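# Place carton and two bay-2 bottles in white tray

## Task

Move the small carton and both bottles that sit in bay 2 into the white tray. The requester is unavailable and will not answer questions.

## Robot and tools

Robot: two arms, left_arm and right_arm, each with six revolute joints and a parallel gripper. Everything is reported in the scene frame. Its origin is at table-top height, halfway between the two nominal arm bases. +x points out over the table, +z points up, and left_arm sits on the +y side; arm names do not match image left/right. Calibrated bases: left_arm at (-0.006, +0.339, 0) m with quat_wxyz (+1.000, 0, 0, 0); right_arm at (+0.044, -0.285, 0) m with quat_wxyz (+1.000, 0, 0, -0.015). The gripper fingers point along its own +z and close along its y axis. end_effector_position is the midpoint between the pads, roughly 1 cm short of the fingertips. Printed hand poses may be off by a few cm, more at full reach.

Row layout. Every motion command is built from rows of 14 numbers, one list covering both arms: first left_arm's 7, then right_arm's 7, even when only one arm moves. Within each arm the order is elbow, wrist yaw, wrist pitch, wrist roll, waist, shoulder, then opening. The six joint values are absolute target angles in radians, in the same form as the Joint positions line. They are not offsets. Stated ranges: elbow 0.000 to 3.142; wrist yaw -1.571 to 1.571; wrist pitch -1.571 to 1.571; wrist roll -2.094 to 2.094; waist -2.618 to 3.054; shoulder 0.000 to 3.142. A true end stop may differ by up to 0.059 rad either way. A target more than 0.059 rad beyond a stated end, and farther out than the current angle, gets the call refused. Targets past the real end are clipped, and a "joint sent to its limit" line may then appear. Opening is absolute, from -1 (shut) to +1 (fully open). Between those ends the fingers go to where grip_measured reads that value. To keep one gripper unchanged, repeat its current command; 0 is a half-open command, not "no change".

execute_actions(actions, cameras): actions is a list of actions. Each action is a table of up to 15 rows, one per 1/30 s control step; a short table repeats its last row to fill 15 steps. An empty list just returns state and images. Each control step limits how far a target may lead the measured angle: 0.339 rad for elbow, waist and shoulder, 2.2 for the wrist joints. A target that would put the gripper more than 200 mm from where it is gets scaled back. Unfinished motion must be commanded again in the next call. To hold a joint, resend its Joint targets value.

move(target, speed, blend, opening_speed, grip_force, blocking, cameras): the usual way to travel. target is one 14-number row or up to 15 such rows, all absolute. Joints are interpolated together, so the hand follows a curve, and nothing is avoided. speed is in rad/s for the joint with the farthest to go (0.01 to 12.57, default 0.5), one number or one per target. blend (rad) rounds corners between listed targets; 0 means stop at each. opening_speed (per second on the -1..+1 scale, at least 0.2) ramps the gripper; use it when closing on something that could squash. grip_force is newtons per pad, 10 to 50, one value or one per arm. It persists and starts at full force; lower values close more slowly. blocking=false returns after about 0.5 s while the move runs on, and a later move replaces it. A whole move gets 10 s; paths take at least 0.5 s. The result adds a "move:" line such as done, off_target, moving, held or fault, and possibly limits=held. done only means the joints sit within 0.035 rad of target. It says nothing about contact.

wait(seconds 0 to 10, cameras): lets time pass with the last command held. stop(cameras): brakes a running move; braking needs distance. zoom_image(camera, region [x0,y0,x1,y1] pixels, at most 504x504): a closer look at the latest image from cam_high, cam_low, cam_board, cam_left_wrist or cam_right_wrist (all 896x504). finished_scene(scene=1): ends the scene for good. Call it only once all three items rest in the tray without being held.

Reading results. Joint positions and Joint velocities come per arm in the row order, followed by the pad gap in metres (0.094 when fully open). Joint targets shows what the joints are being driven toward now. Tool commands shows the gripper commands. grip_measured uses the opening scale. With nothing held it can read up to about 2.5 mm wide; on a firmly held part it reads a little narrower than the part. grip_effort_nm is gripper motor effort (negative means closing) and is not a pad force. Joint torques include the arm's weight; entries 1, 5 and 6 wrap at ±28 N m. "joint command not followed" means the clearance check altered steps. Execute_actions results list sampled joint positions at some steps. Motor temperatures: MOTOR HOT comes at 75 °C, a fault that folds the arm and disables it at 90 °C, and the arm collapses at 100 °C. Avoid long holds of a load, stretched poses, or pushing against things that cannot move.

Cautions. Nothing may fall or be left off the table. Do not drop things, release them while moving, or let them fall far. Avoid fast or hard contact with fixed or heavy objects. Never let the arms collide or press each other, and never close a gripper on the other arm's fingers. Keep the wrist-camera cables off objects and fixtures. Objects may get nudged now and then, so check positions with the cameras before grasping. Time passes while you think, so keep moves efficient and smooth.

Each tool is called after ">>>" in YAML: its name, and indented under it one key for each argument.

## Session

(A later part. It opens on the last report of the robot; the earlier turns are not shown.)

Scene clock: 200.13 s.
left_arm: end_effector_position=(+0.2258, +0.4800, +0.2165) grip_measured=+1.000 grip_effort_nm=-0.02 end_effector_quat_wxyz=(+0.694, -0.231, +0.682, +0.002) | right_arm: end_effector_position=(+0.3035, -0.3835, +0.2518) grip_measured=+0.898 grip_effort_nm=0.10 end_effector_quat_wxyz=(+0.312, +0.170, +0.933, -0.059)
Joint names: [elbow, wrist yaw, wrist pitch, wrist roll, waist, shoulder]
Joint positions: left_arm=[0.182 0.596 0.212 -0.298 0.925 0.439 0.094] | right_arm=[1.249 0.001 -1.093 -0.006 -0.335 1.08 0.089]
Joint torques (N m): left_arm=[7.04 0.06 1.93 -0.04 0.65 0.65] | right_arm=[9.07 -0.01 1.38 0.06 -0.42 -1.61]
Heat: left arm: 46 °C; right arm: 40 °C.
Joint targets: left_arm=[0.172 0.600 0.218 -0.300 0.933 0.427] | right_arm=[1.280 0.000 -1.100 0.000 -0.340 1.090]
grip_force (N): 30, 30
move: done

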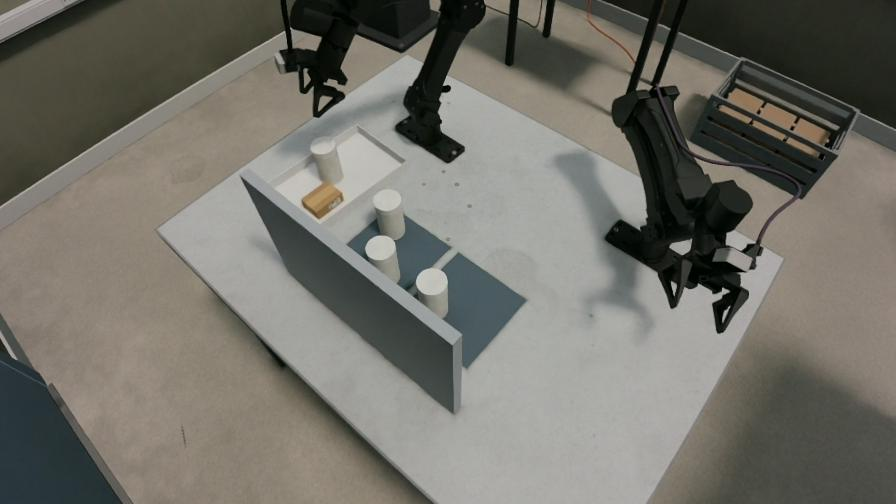

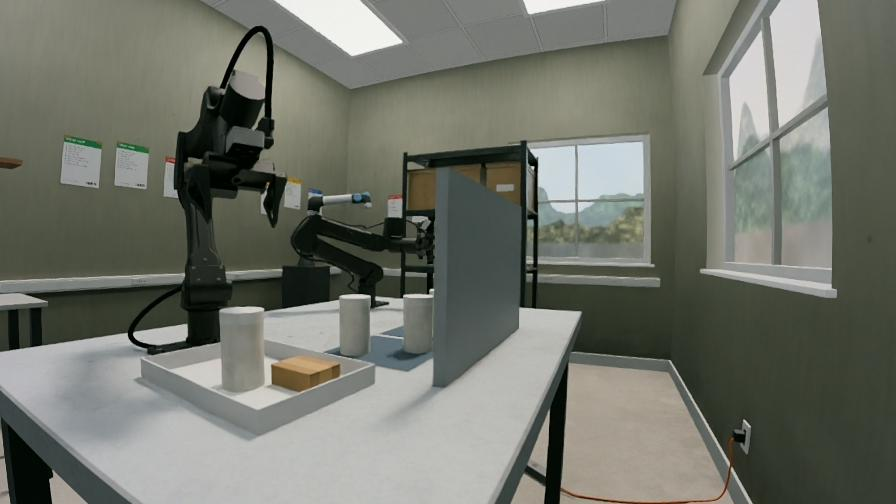

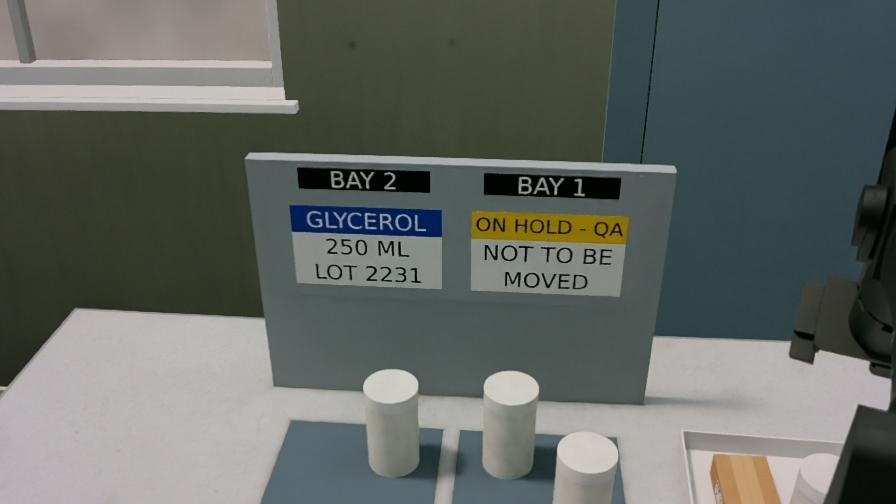

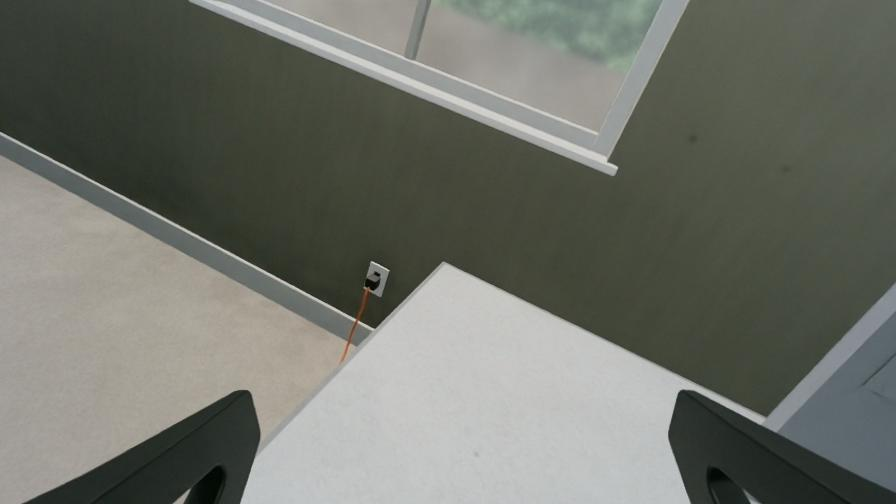

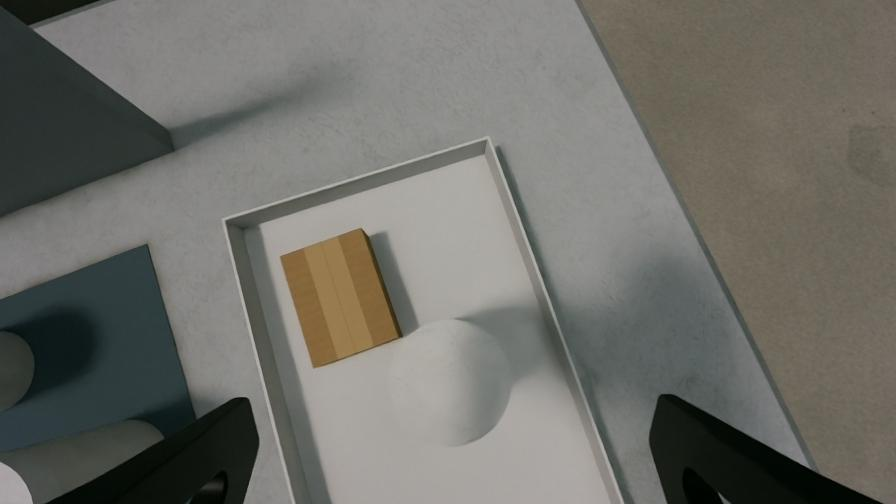

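>>> move:
  target:
    - [0.172,0.6,0.218,-0.3,0.933,0.427,1,1.67,0,-1.11,0,0.4,1.489,1]
    - [0.172,0.6,0.218,-0.3,0.933,0.427,1,1.86,0,-0.82,0,0.792,1.98,1]
  speed: [0.6,0.6]
  blend: [0.15,0]

Scene clock: 208.13 s.
left_arm: end_effector_position=(+0.2258, +0.4800, +0.2165) grip_measured=+1.000 grip_effort_nm=-0.02 end_effector_quat_wxyz=(+0.694, -0.231, +0.682, +0.002) | right_arm: end_effector_position=(+0.4125, +0.0718, +0.1812) grip_measured=+0.998 grip_effort_nm=0.09 end_effector_quat_wxyz=(+0.274, -0.360, +0.885, +0.110)
Joint names: [elbow, wrist yaw, wrist pitch, wrist roll, waist, shoulder]
Joint positions: left_arm=[0.182 0.596 0.212 -0.298 0.925 0.439 0.094] | right_arm=[1.824 -0.001 -0.833 -0.006 0.797 1.963 0.094]
Joint torques (N m): left_arm=[7.23 0.07 1.89 -0.03 0.5 0.65] | right_arm=[9.96 -0.01 1.56 0.07 -0.55 -9.06]
Heat: left arm: 46 °C; right arm: 40 °C.
Joint targets: left_arm=[0.172 0.600 0.218 -0.300 0.933 0.427] | right_arm=[1.860 0.000 -0.820 0.000 0.792 1.980]
grip_force (N): 30, 30
move: off_target (right_arm); right_arm: the elbow is farthest, 0.036 rad from its target

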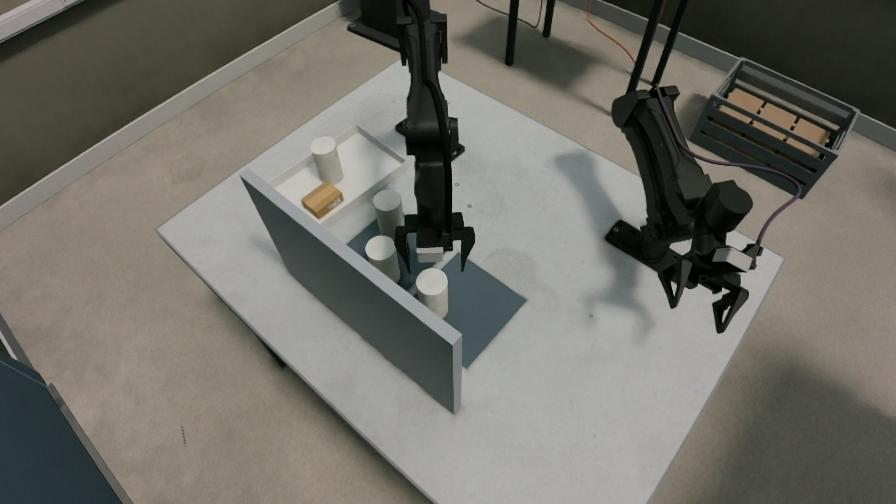

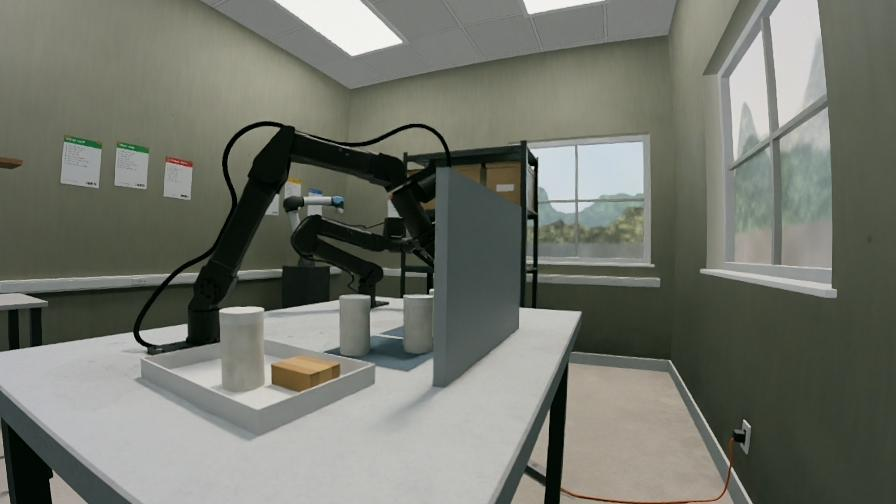

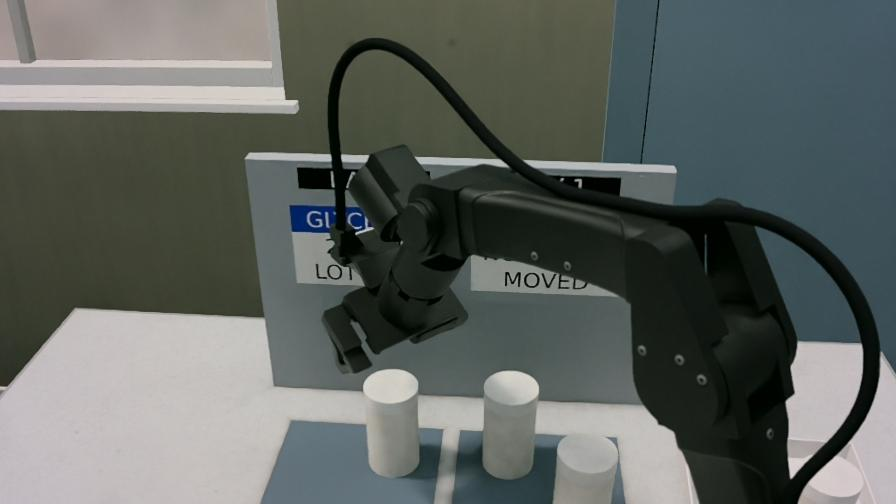

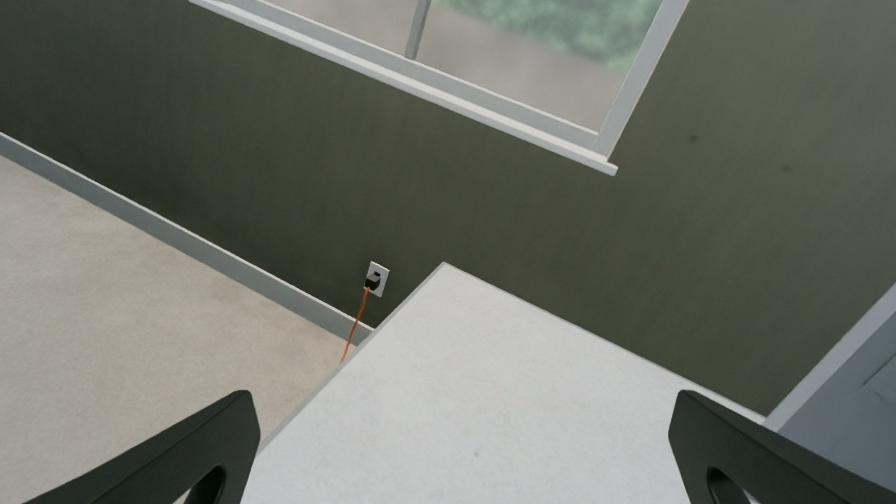

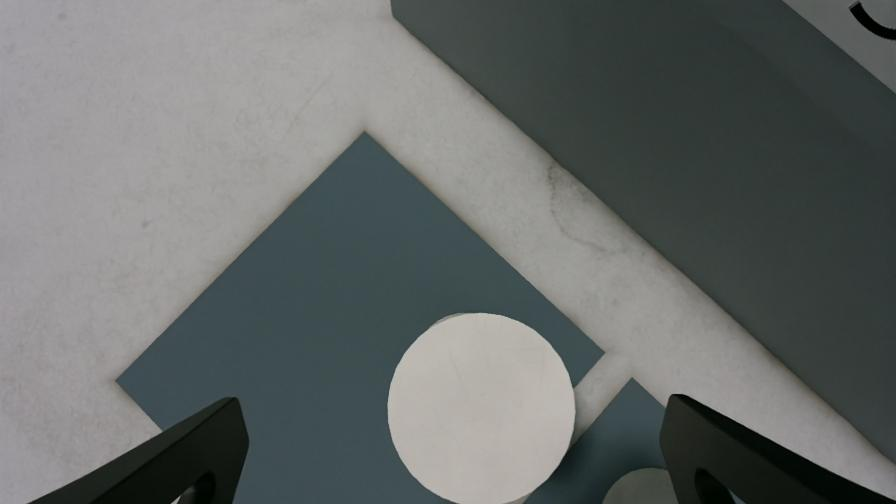

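>>> move:
  target: [0.172,0.6,0.218,-0.3,0.933,0.427,1,1.58,0,-0.57,0,0.772,1.983,0.9]
  speed: 0.3
  cameras: ["cam_board","cam_right_wrist"]

Scene clock: 215.13 s.
left_arm: end_effector_position=(+0.2258, +0.4800, +0.2165) grip_measured=+1.000 grip_effort_nm=-0.02 end_effector_quat_wxyz=(+0.694, -0.231, +0.682, +0.002) | right_arm: end_effector_position=(+0.4224, +0.0674, +0.1279) grip_measured=+0.902 grip_effort_nm=-0.07 end_effector_quat_wxyz=(+0.286, -0.350, +0.885, +0.111)
Joint names: [elbow, wrist yaw, wrist pitch, wrist roll, waist, shoulder]
Joint positions: left_arm=[0.182 0.596 0.212 -0.298 0.925 0.439 0.094] | right_arm=[1.599 -0.001 -0.584 -0.006 0.777 1.963 0.089]
Joint torques (N m): left_arm=[7.2 -0.01 1.88 -0.04 0.44 0.57] | right_arm=[5.65 0 1.57 0.07 -0.54 -8.81]
Heat: left arm: 46 °C; right arm: 40 °C.
Joint targets: left_arm=[0.172 0.600 0.218 -0.300 0.933 0.427] | right_arm=[1.580 0.000 -0.570 0.000 0.772 1.983]
grip_force (N): 30, 30
move: done
Images, in order (width x height): cam_board 896x504, cam_right_wrist 896x504.

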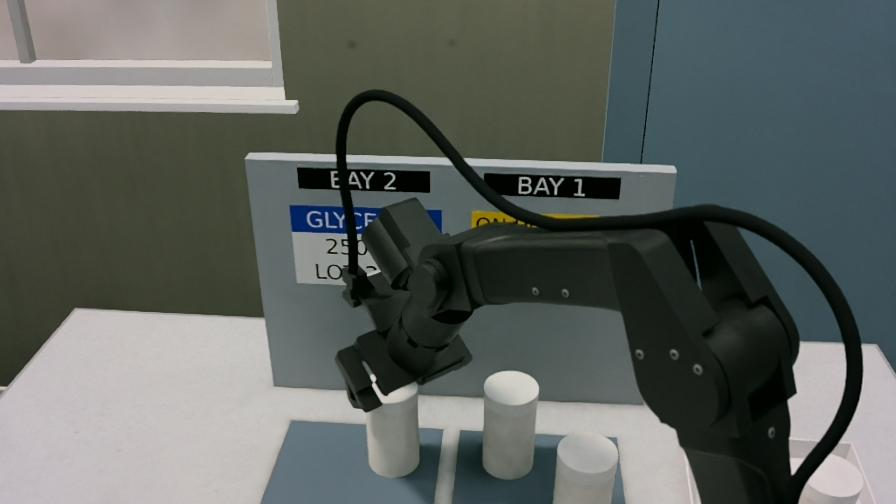

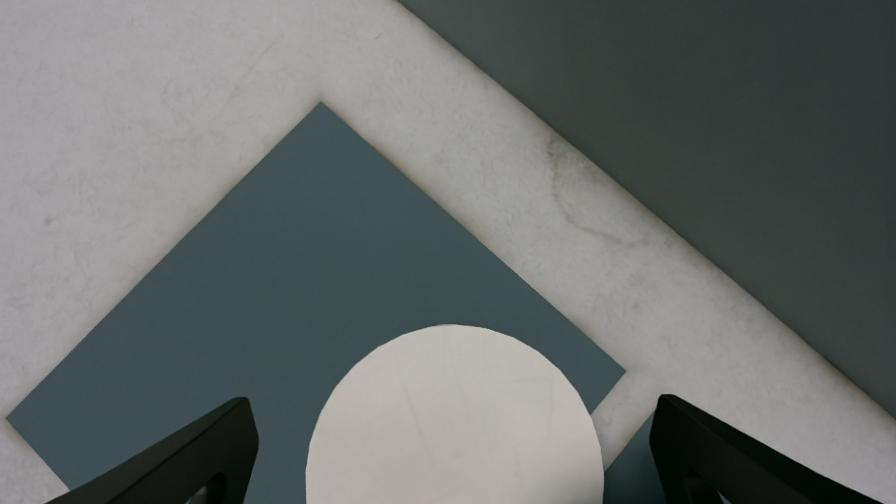

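>>> move:
  target: [0.172,0.6,0.218,-0.3,0.933,0.427,1,1.422,0,-0.40,0,0.772,1.985,0.9]
  speed: 0.2
  cameras: ["cam_board","cam_high","cam_right_wrist"]

Scene clock: 218.27 s.
left_arm: end_effector_position=(+0.2258, +0.4800, +0.2165) grip_measured=+1.000 grip_effort_nm=-0.02 end_effector_quat_wxyz=(+0.694, -0.231, +0.682, +0.002) | right_arm: end_effector_position=(+0.4183, +0.0636, +0.0909) grip_measured=+0.902 grip_effort_nm=-0.08 end_effector_quat_wxyz=(+0.291, -0.349, +0.883, +0.113)
Joint names: [elbow, wrist yaw, wrist pitch, wrist roll, waist, shoulder]
Joint positions: left_arm=[0.182 0.596 0.212 -0.298 0.925 0.439 0.094] | right_arm=[1.442 -0.001 -0.415 -0.006 0.777 1.963 0.089]
Joint torques (N m): left_arm=[7.1 0.07 1.88 -0.06 0.54 0.46] | right_arm=[5.5 0.02 1.63 0.07 -0.57 -8.61]
Heat: left arm: 46 °C; right arm: 40 °C.
Joint targets: left_arm=[0.172 0.600 0.218 -0.300 0.933 0.427] | right_arm=[1.422 0.000 -0.400 0.000 0.772 1.985]
grip_force (N): 30, 30
move: done
Images, in order (width x height): cam_high 896x504, cam_board 896x504, cam_right_wrist 896x504.

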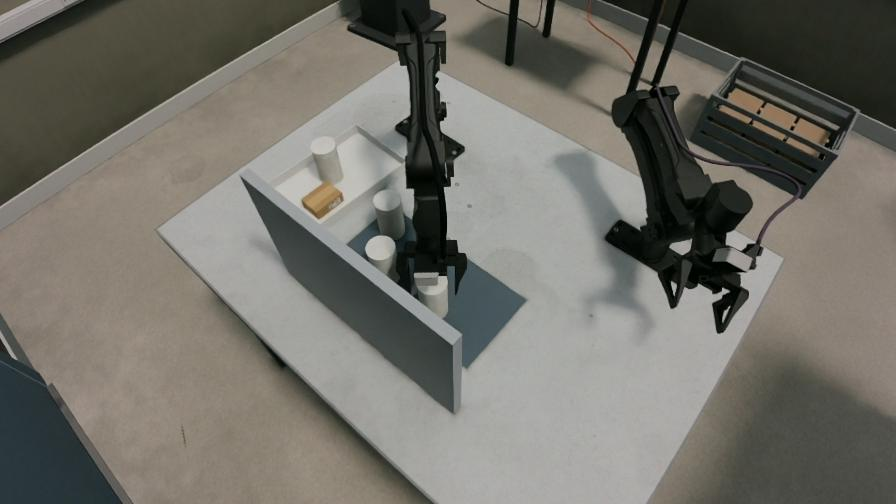

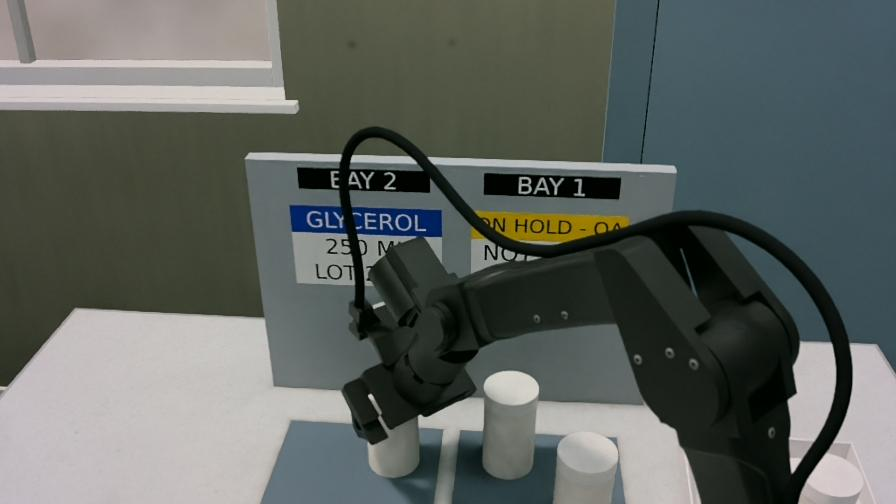

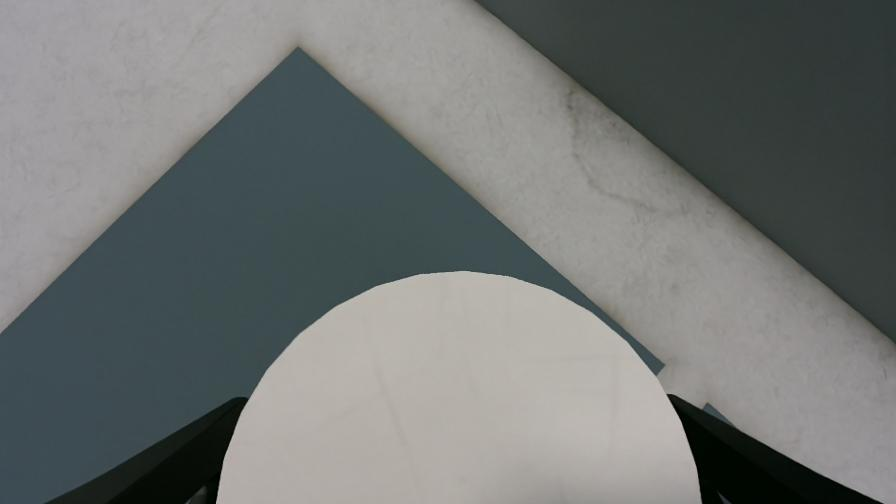

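>>> move:
  target: [0.172,0.6,0.218,-0.3,0.933,0.427,1,1.422,0,-0.40,0,0.772,1.985,0]
  opening_speed: 0.5
  cameras: ["cam_right_wrist"]

>>> move:
  target:
    - [0.172,0.6,0.218,-0.3,0.933,0.427,1,1.57,0,-0.55,0,0.772,1.955,0.0]
    - [0.172,0.6,0.218,-0.3,0.933,0.427,1,1.66,0,-1.09,0,0.772,1.489,0.0]
    - [0.172,0.6,0.218,-0.3,0.933,0.427,1,1.2,0,-1.24,0,-0.172,0.845,0]
  speed: [0.25,0.5,0.6]
  blend: [0.05,0.05,0]

Scene clock: 224.67 s.
left_arm: end_effector_position=(+0.2258, +0.4800, +0.2165) grip_measured=+1.000 grip_effort_nm=-0.02 end_effector_quat_wxyz=(+0.694, -0.231, +0.682, +0.002) | right_arm: end_effector_position=(+0.4184, +0.0636, +0.0909) grip_measured=+0.269 grip_effort_nm=-0.65 end_effector_quat_wxyz=(+0.291, -0.349, +0.883, +0.113)
Joint names: [elbow, wrist yaw, wrist pitch, wrist roll, waist, shoulder]
Joint positions: left_arm=[0.182 0.596 0.212 -0.298 0.925 0.439 0.094] | right_arm=[1.442 -0.001 -0.415 -0.006 0.777 1.963 0.06]
Joint torques (N m): left_arm=[7.16 0.06 1.84 -0.07 0.69 0.38] | right_arm=[5.5 -0.01 1.62 0.09 -0.57 -8.61]
Heat: left arm: 46 °C; right arm: 39 °C.
Joint targets: left_arm=[0.172 0.600 0.218 -0.300 0.933 0.427] | right_arm=[1.422 0.000 -0.400 0.000 0.772 1.985]
grip_force (N): 30, 30
move: done
Images, in order (width x height): cam_right_wrist 896x504.

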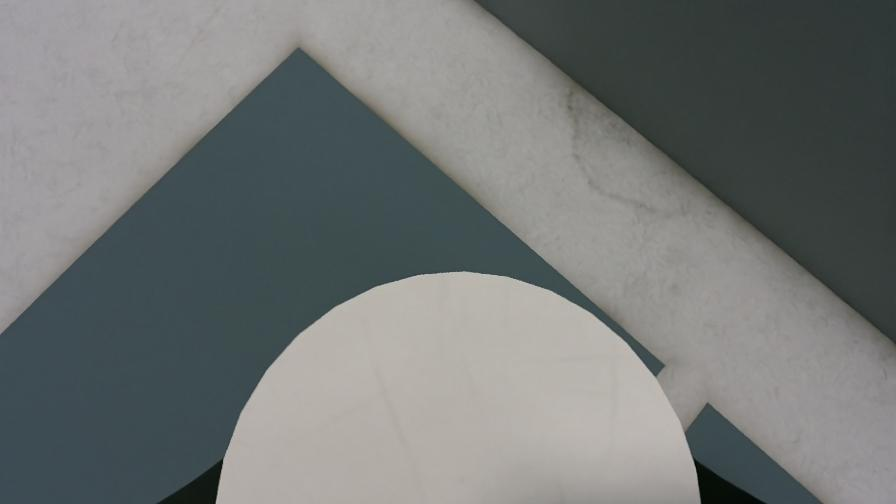

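Scene clock: 228.33 s.
left_arm: end_effector_position=(+0.2258, +0.4800, +0.2165) grip_measured=+1.000 grip_effort_nm=-0.02 end_effector_quat_wxyz=(+0.694, -0.231, +0.682, +0.002) | right_arm: end_effector_position=(+0.2512, -0.3253, +0.2644) grip_measured=+0.269 grip_effort_nm=-0.65 end_effector_quat_wxyz=(+0.329, +0.090, +0.940, -0.034)
Joint names: [elbow, wrist yaw, wrist pitch, wrist roll, waist, shoulder]
Joint positions: left_arm=[0.182 0.596 0.212 -0.298 0.925 0.439 0.094] | right_arm=[1.216 0.001 -1.257 -0.006 -0.166 0.856 0.06]
Joint torques (N m): left_arm=[7.16 0.01 1.95 0 0.65 0.43] | right_arm=[5 -0.04 1.71 0.1 -0.51 -0.96]
Heat: left arm: 46 °C; right arm: 40 °C.
Joint targets: left_arm=[0.172 0.600 0.218 -0.300 0.933 0.427] | right_arm=[1.200 0.000 -1.240 0.000 -0.172 0.845]
grip_force (N): 30, 30
move: done

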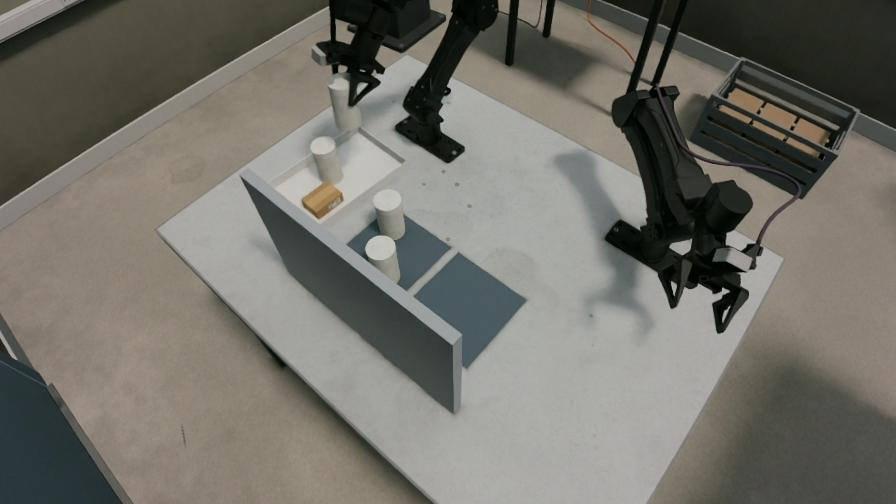

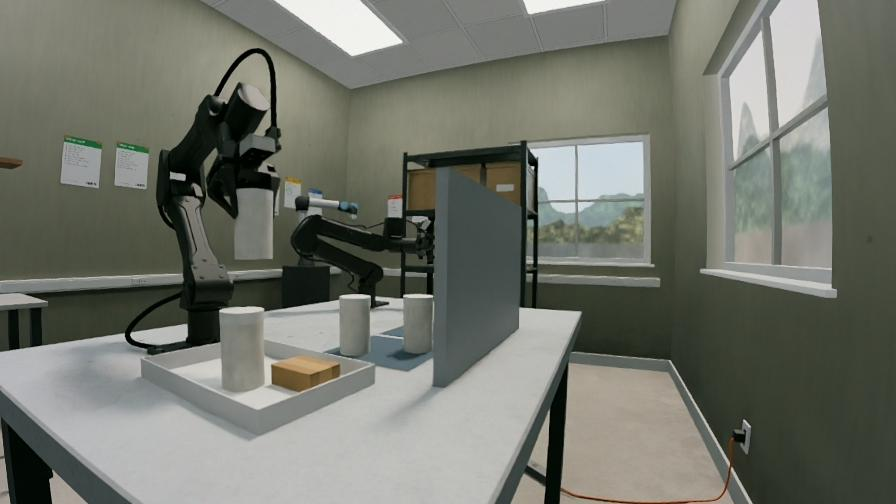

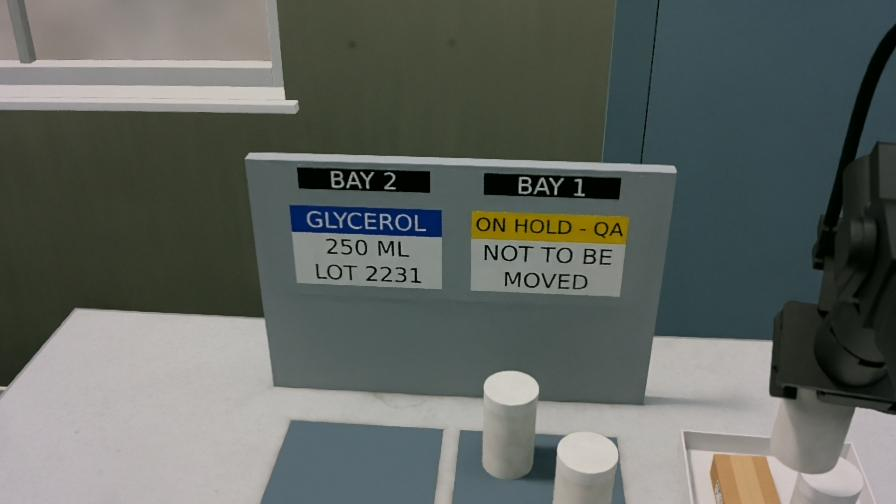

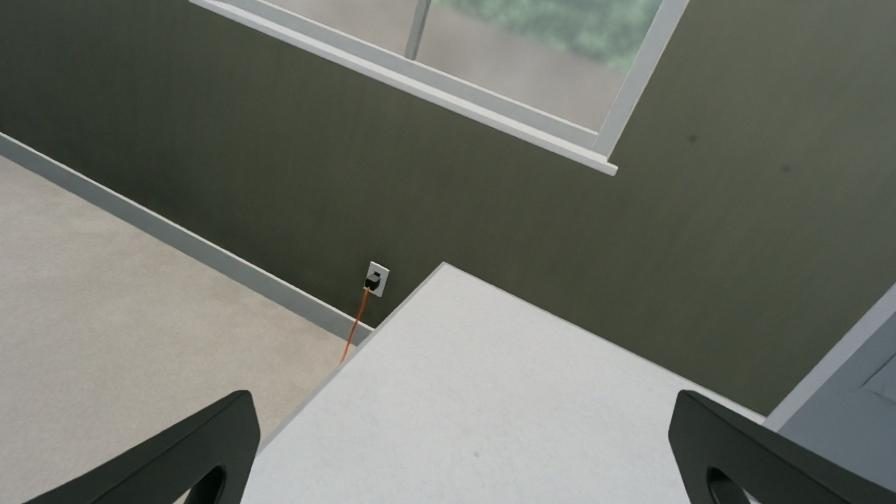

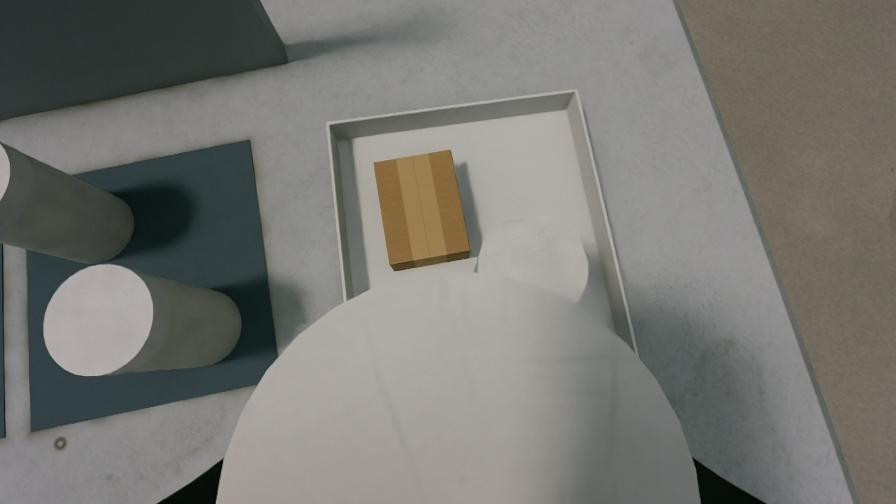

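>>> move:
  target: [0.172,0.6,0.218,-0.3,0.933,0.427,1,0.545,0,-0.8,0,-0.172,0.655,0]
  speed: 0.3

>>> zoom_image:
  camera: "cam_low"
  region: [130, 260, 390, 440]

Scene clock: 232.70 s.
left_arm: end_effector_position=(+0.2258, +0.4800, +0.2165) grip_measured=+1.000 grip_effort_nm=-0.02 end_effector_quat_wxyz=(+0.694, -0.231, +0.682, +0.002) | right_arm: end_effector_position=(+0.2500, -0.3251, +0.1110) grip_measured=+0.269 grip_effort_nm=-0.65 end_effector_quat_wxyz=(+0.305, +0.091, +0.948, -0.031)
Joint names: [elbow, wrist yaw, wrist pitch, wrist roll, waist, shoulder]
Joint positions: left_arm=[0.182 0.596 0.212 -0.298 0.925 0.439 0.094] | right_arm=[0.558 0.001 -0.831 -0.006 -0.166 0.675 0.06]
Joint torques (N m): left_arm=[7.3 0.1 1.9 -0.09 0.62 0.58] | right_arm=[6.01 -0.02 1.79 0.06 -0.58 -1.54]
Heat: left arm: 45 °C; right arm: 40 °C.
Joint targets: left_arm=[0.172 0.600 0.218 -0.300 0.933 0.427] | right_arm=[0.545 0.000 -0.800 0.000 -0.172 0.655]
grip_force (N): 30, 30
move: done

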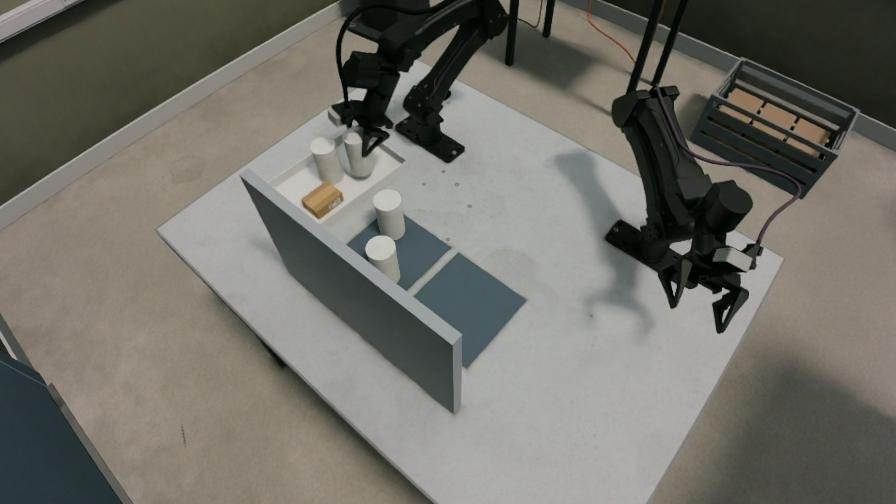

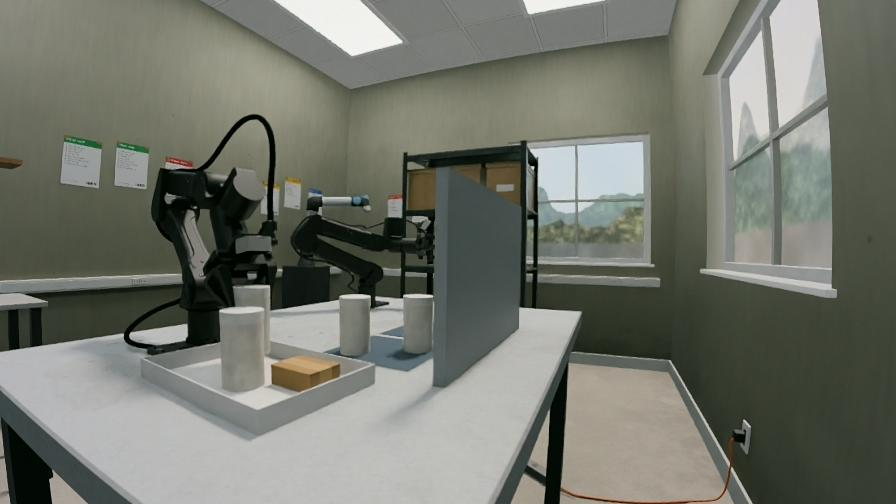

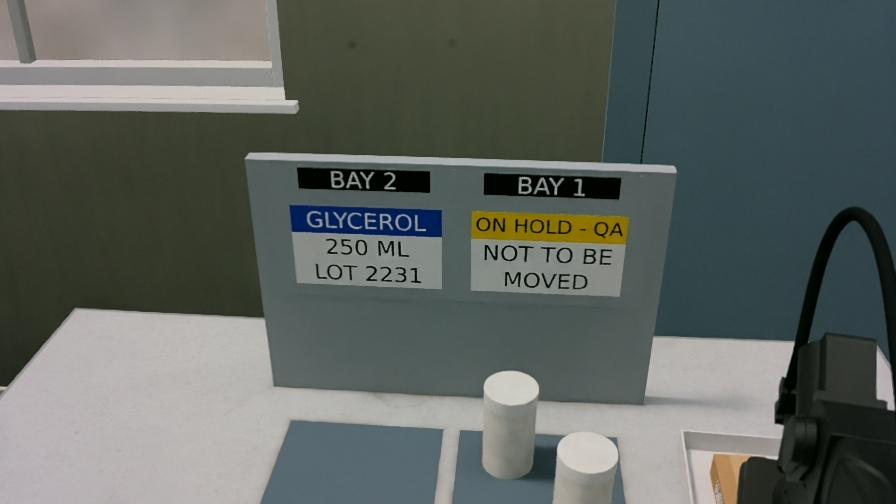

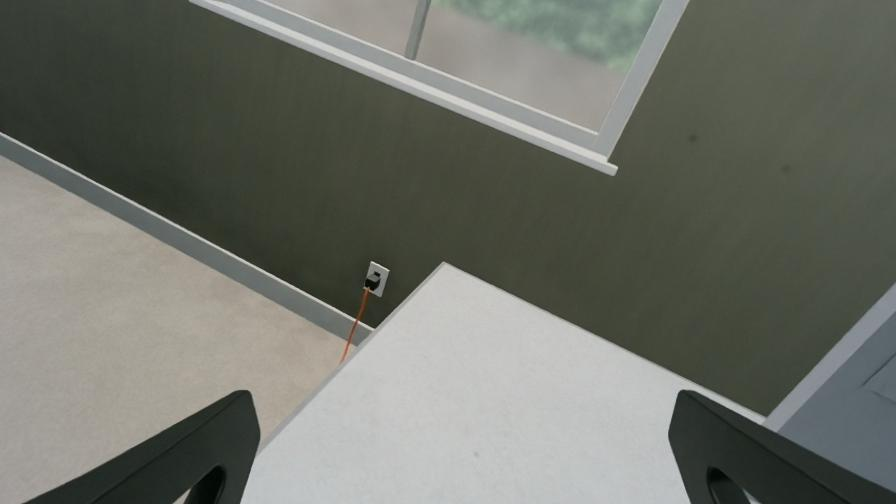

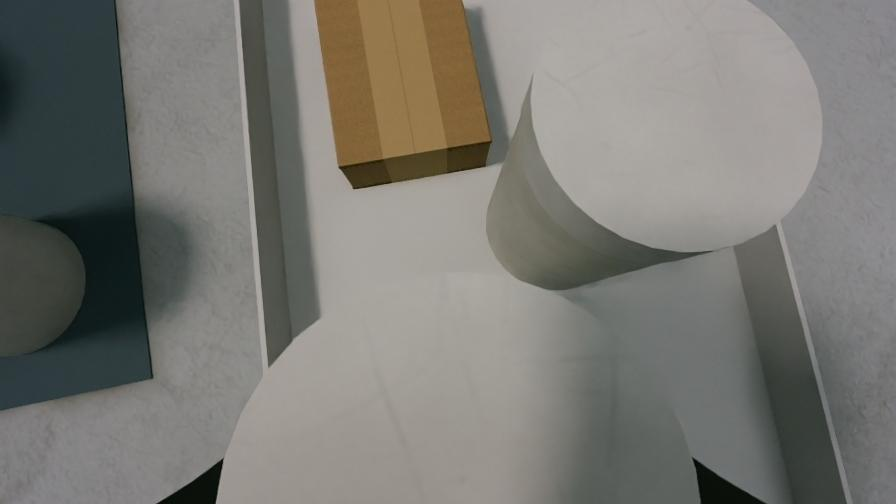

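Scaled by 1.938 from the camera's 896x504 image, which has a finer 1280x720 frame.

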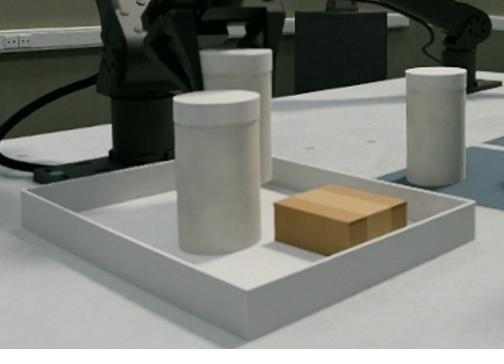

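>>> move:
  target: [0.172,0.6,0.218,-0.3,0.933,0.427,1,0.475,0,-0.728,0,-0.172,0.645,0]
  speed: 0.12
  cameras: ["cam_low","cam_high"]

>>> zoom_image:
  camera: "cam_high"
  region: [300, 110, 420, 200]

>>> zoom_image:
  camera: "cam_low"
  region: [200, 270, 300, 400]

Scene clock: 235.63 s.
left_arm: end_effector_position=(+0.2258, +0.4800, +0.2165) grip_measured=+1.000 grip_effort_nm=-0.02 end_effector_quat_wxyz=(+0.694, -0.231, +0.682, +0.002) | right_arm: end_effector_position=(+0.2524, -0.3255, +0.0965) grip_measured=+0.269 grip_effort_nm=-0.65 end_effector_quat_wxyz=(+0.311, +0.090, +0.946, -0.032)
Joint names: [elbow, wrist yaw, wrist pitch, wrist roll, waist, shoulder]
Joint positions: left_arm=[0.182 0.596 0.212 -0.298 0.925 0.439 0.094] | right_arm=[0.49 0.001 -0.76 -0.006 -0.166 0.665 0.06]
Joint torques (N m): left_arm=[7.09 0.03 1.86 -0.01 0.53 0.39] | right_arm=[6.01 -0.03 1.82 0.1 -0.55 -1.42]
Heat: left arm: 45 °C; right arm: 40 °C.
Joint targets: left_arm=[0.172 0.600 0.218 -0.300 0.933 0.427] | right_arm=[0.475 0.000 -0.728 0.000 -0.172 0.645]
grip_force (N): 30, 30
move: done
Images, in order (width x height): cam_high 896x504, cam_low 896x504.

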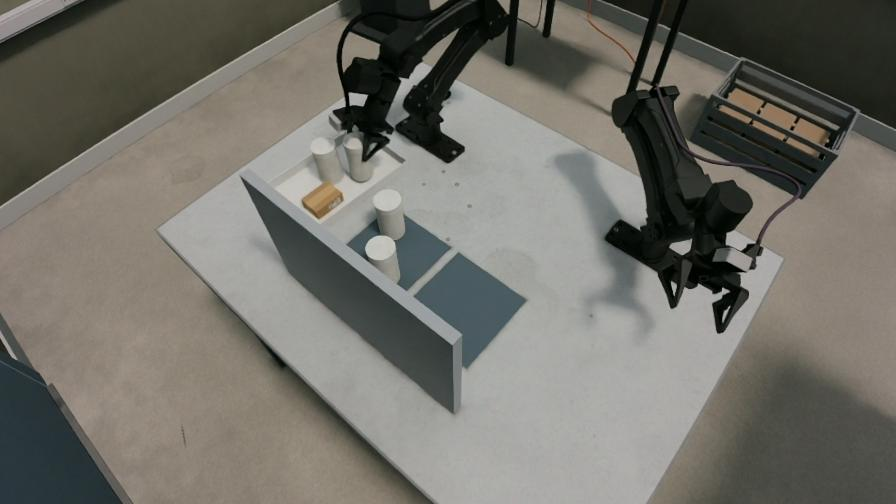

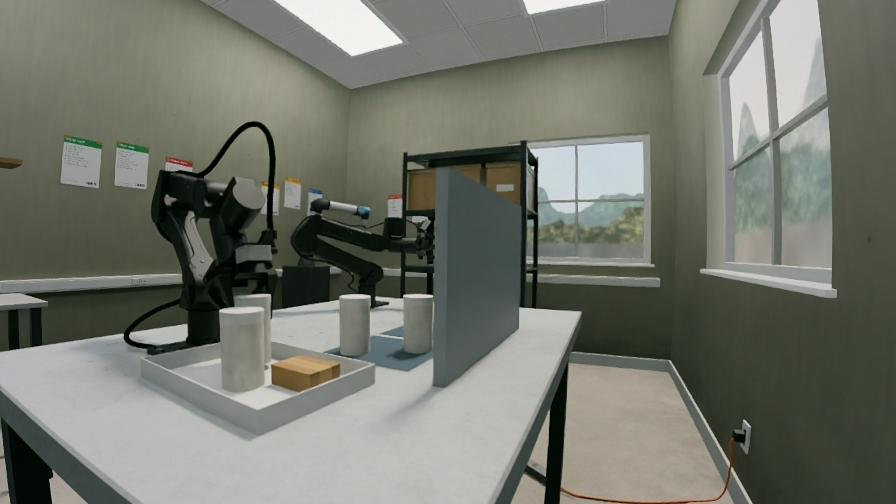

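Scaled by 4.200 from the camera's 896x504 image, which has a finer 1280x720 frame.

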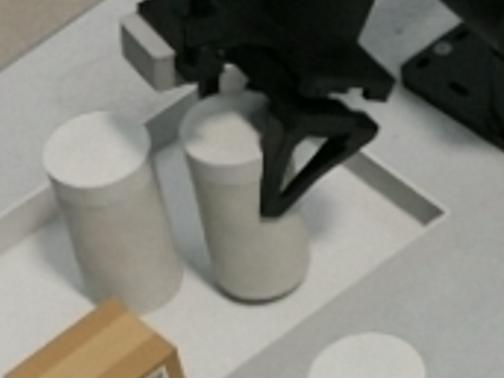

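Scaled by 3.877 from the camera's 896x504 image, which has a finer 1280x720 frame.

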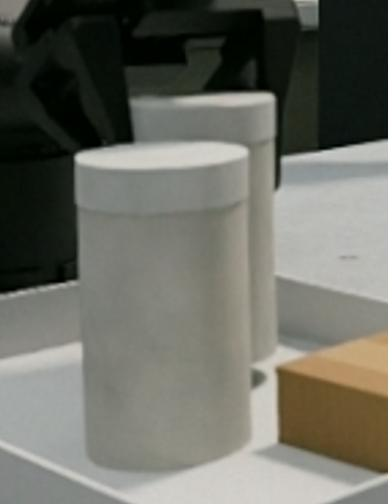

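>>> move:
  target: [0.172,0.6,0.218,-0.3,0.933,0.427,1,0.455,0,-0.708,0,-0.172,0.645,0]
  speed: 0.06
  cameras: ["cam_low","cam_high"]

>>> zoom_image:
  camera: "cam_high"
  region: [300, 110, 420, 200]

>>> zoom_image:
  camera: "cam_low"
  region: [200, 270, 300, 400]

Scene clock: 237.97 s.
left_arm: end_effector_position=(+0.2258, +0.4800, +0.2165) grip_measured=+1.000 grip_effort_nm=-0.02 end_effector_quat_wxyz=(+0.694, -0.231, +0.682, +0.002) | right_arm: end_effector_position=(+0.2527, -0.3256, +0.0916) grip_measured=+0.269 grip_effort_nm=-0.65 end_effector_quat_wxyz=(+0.311, +0.090, +0.945, -0.032)
Joint names: [elbow, wrist yaw, wrist pitch, wrist roll, waist, shoulder]
Joint positions: left_arm=[0.182 0.596 0.212 -0.298 0.925 0.439 0.094] | right_arm=[0.471 0.001 -0.741 -0.006 -0.166 0.665 0.06]
Joint torques (N m): left_arm=[7.08 0.04 1.88 -0.07 0.58 0.39] | right_arm=[5.97 0 1.84 0.07 -0.64 -1.28]
Heat: left arm: 45 °C; right arm: 40 °C.
Joint targets: left_arm=[0.172 0.600 0.218 -0.300 0.933 0.427] | right_arm=[0.455 0.000 -0.708 0.000 -0.172 0.645]
grip_force (N): 30, 30
move: done
Images, in order (width x height): cam_high 896x504, cam_low 896x504.

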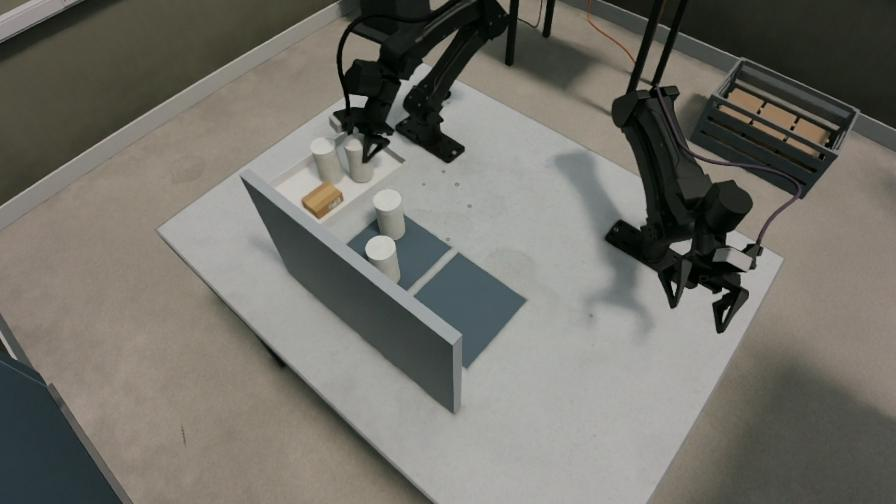

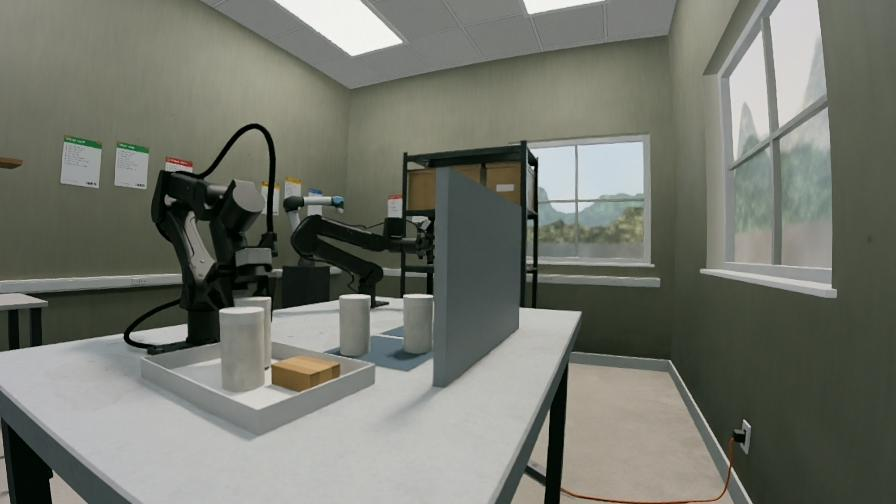

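Scaled by 4.200 from the camera's 896x504 image, which has a finer 1280x720 frame.

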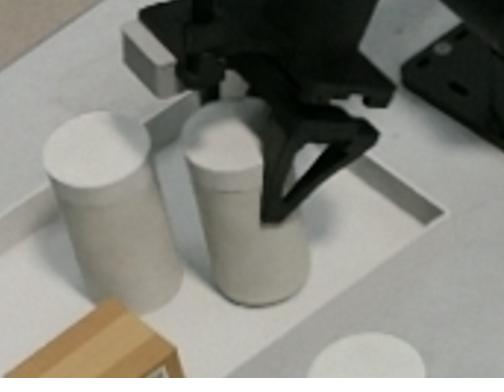

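Scaled by 3.877 from the camera's 896x504 image, which has a finer 1280x720 frame.

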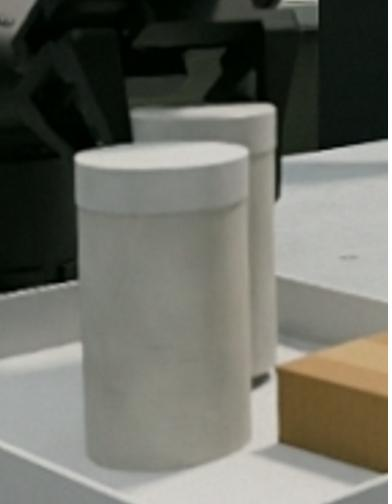

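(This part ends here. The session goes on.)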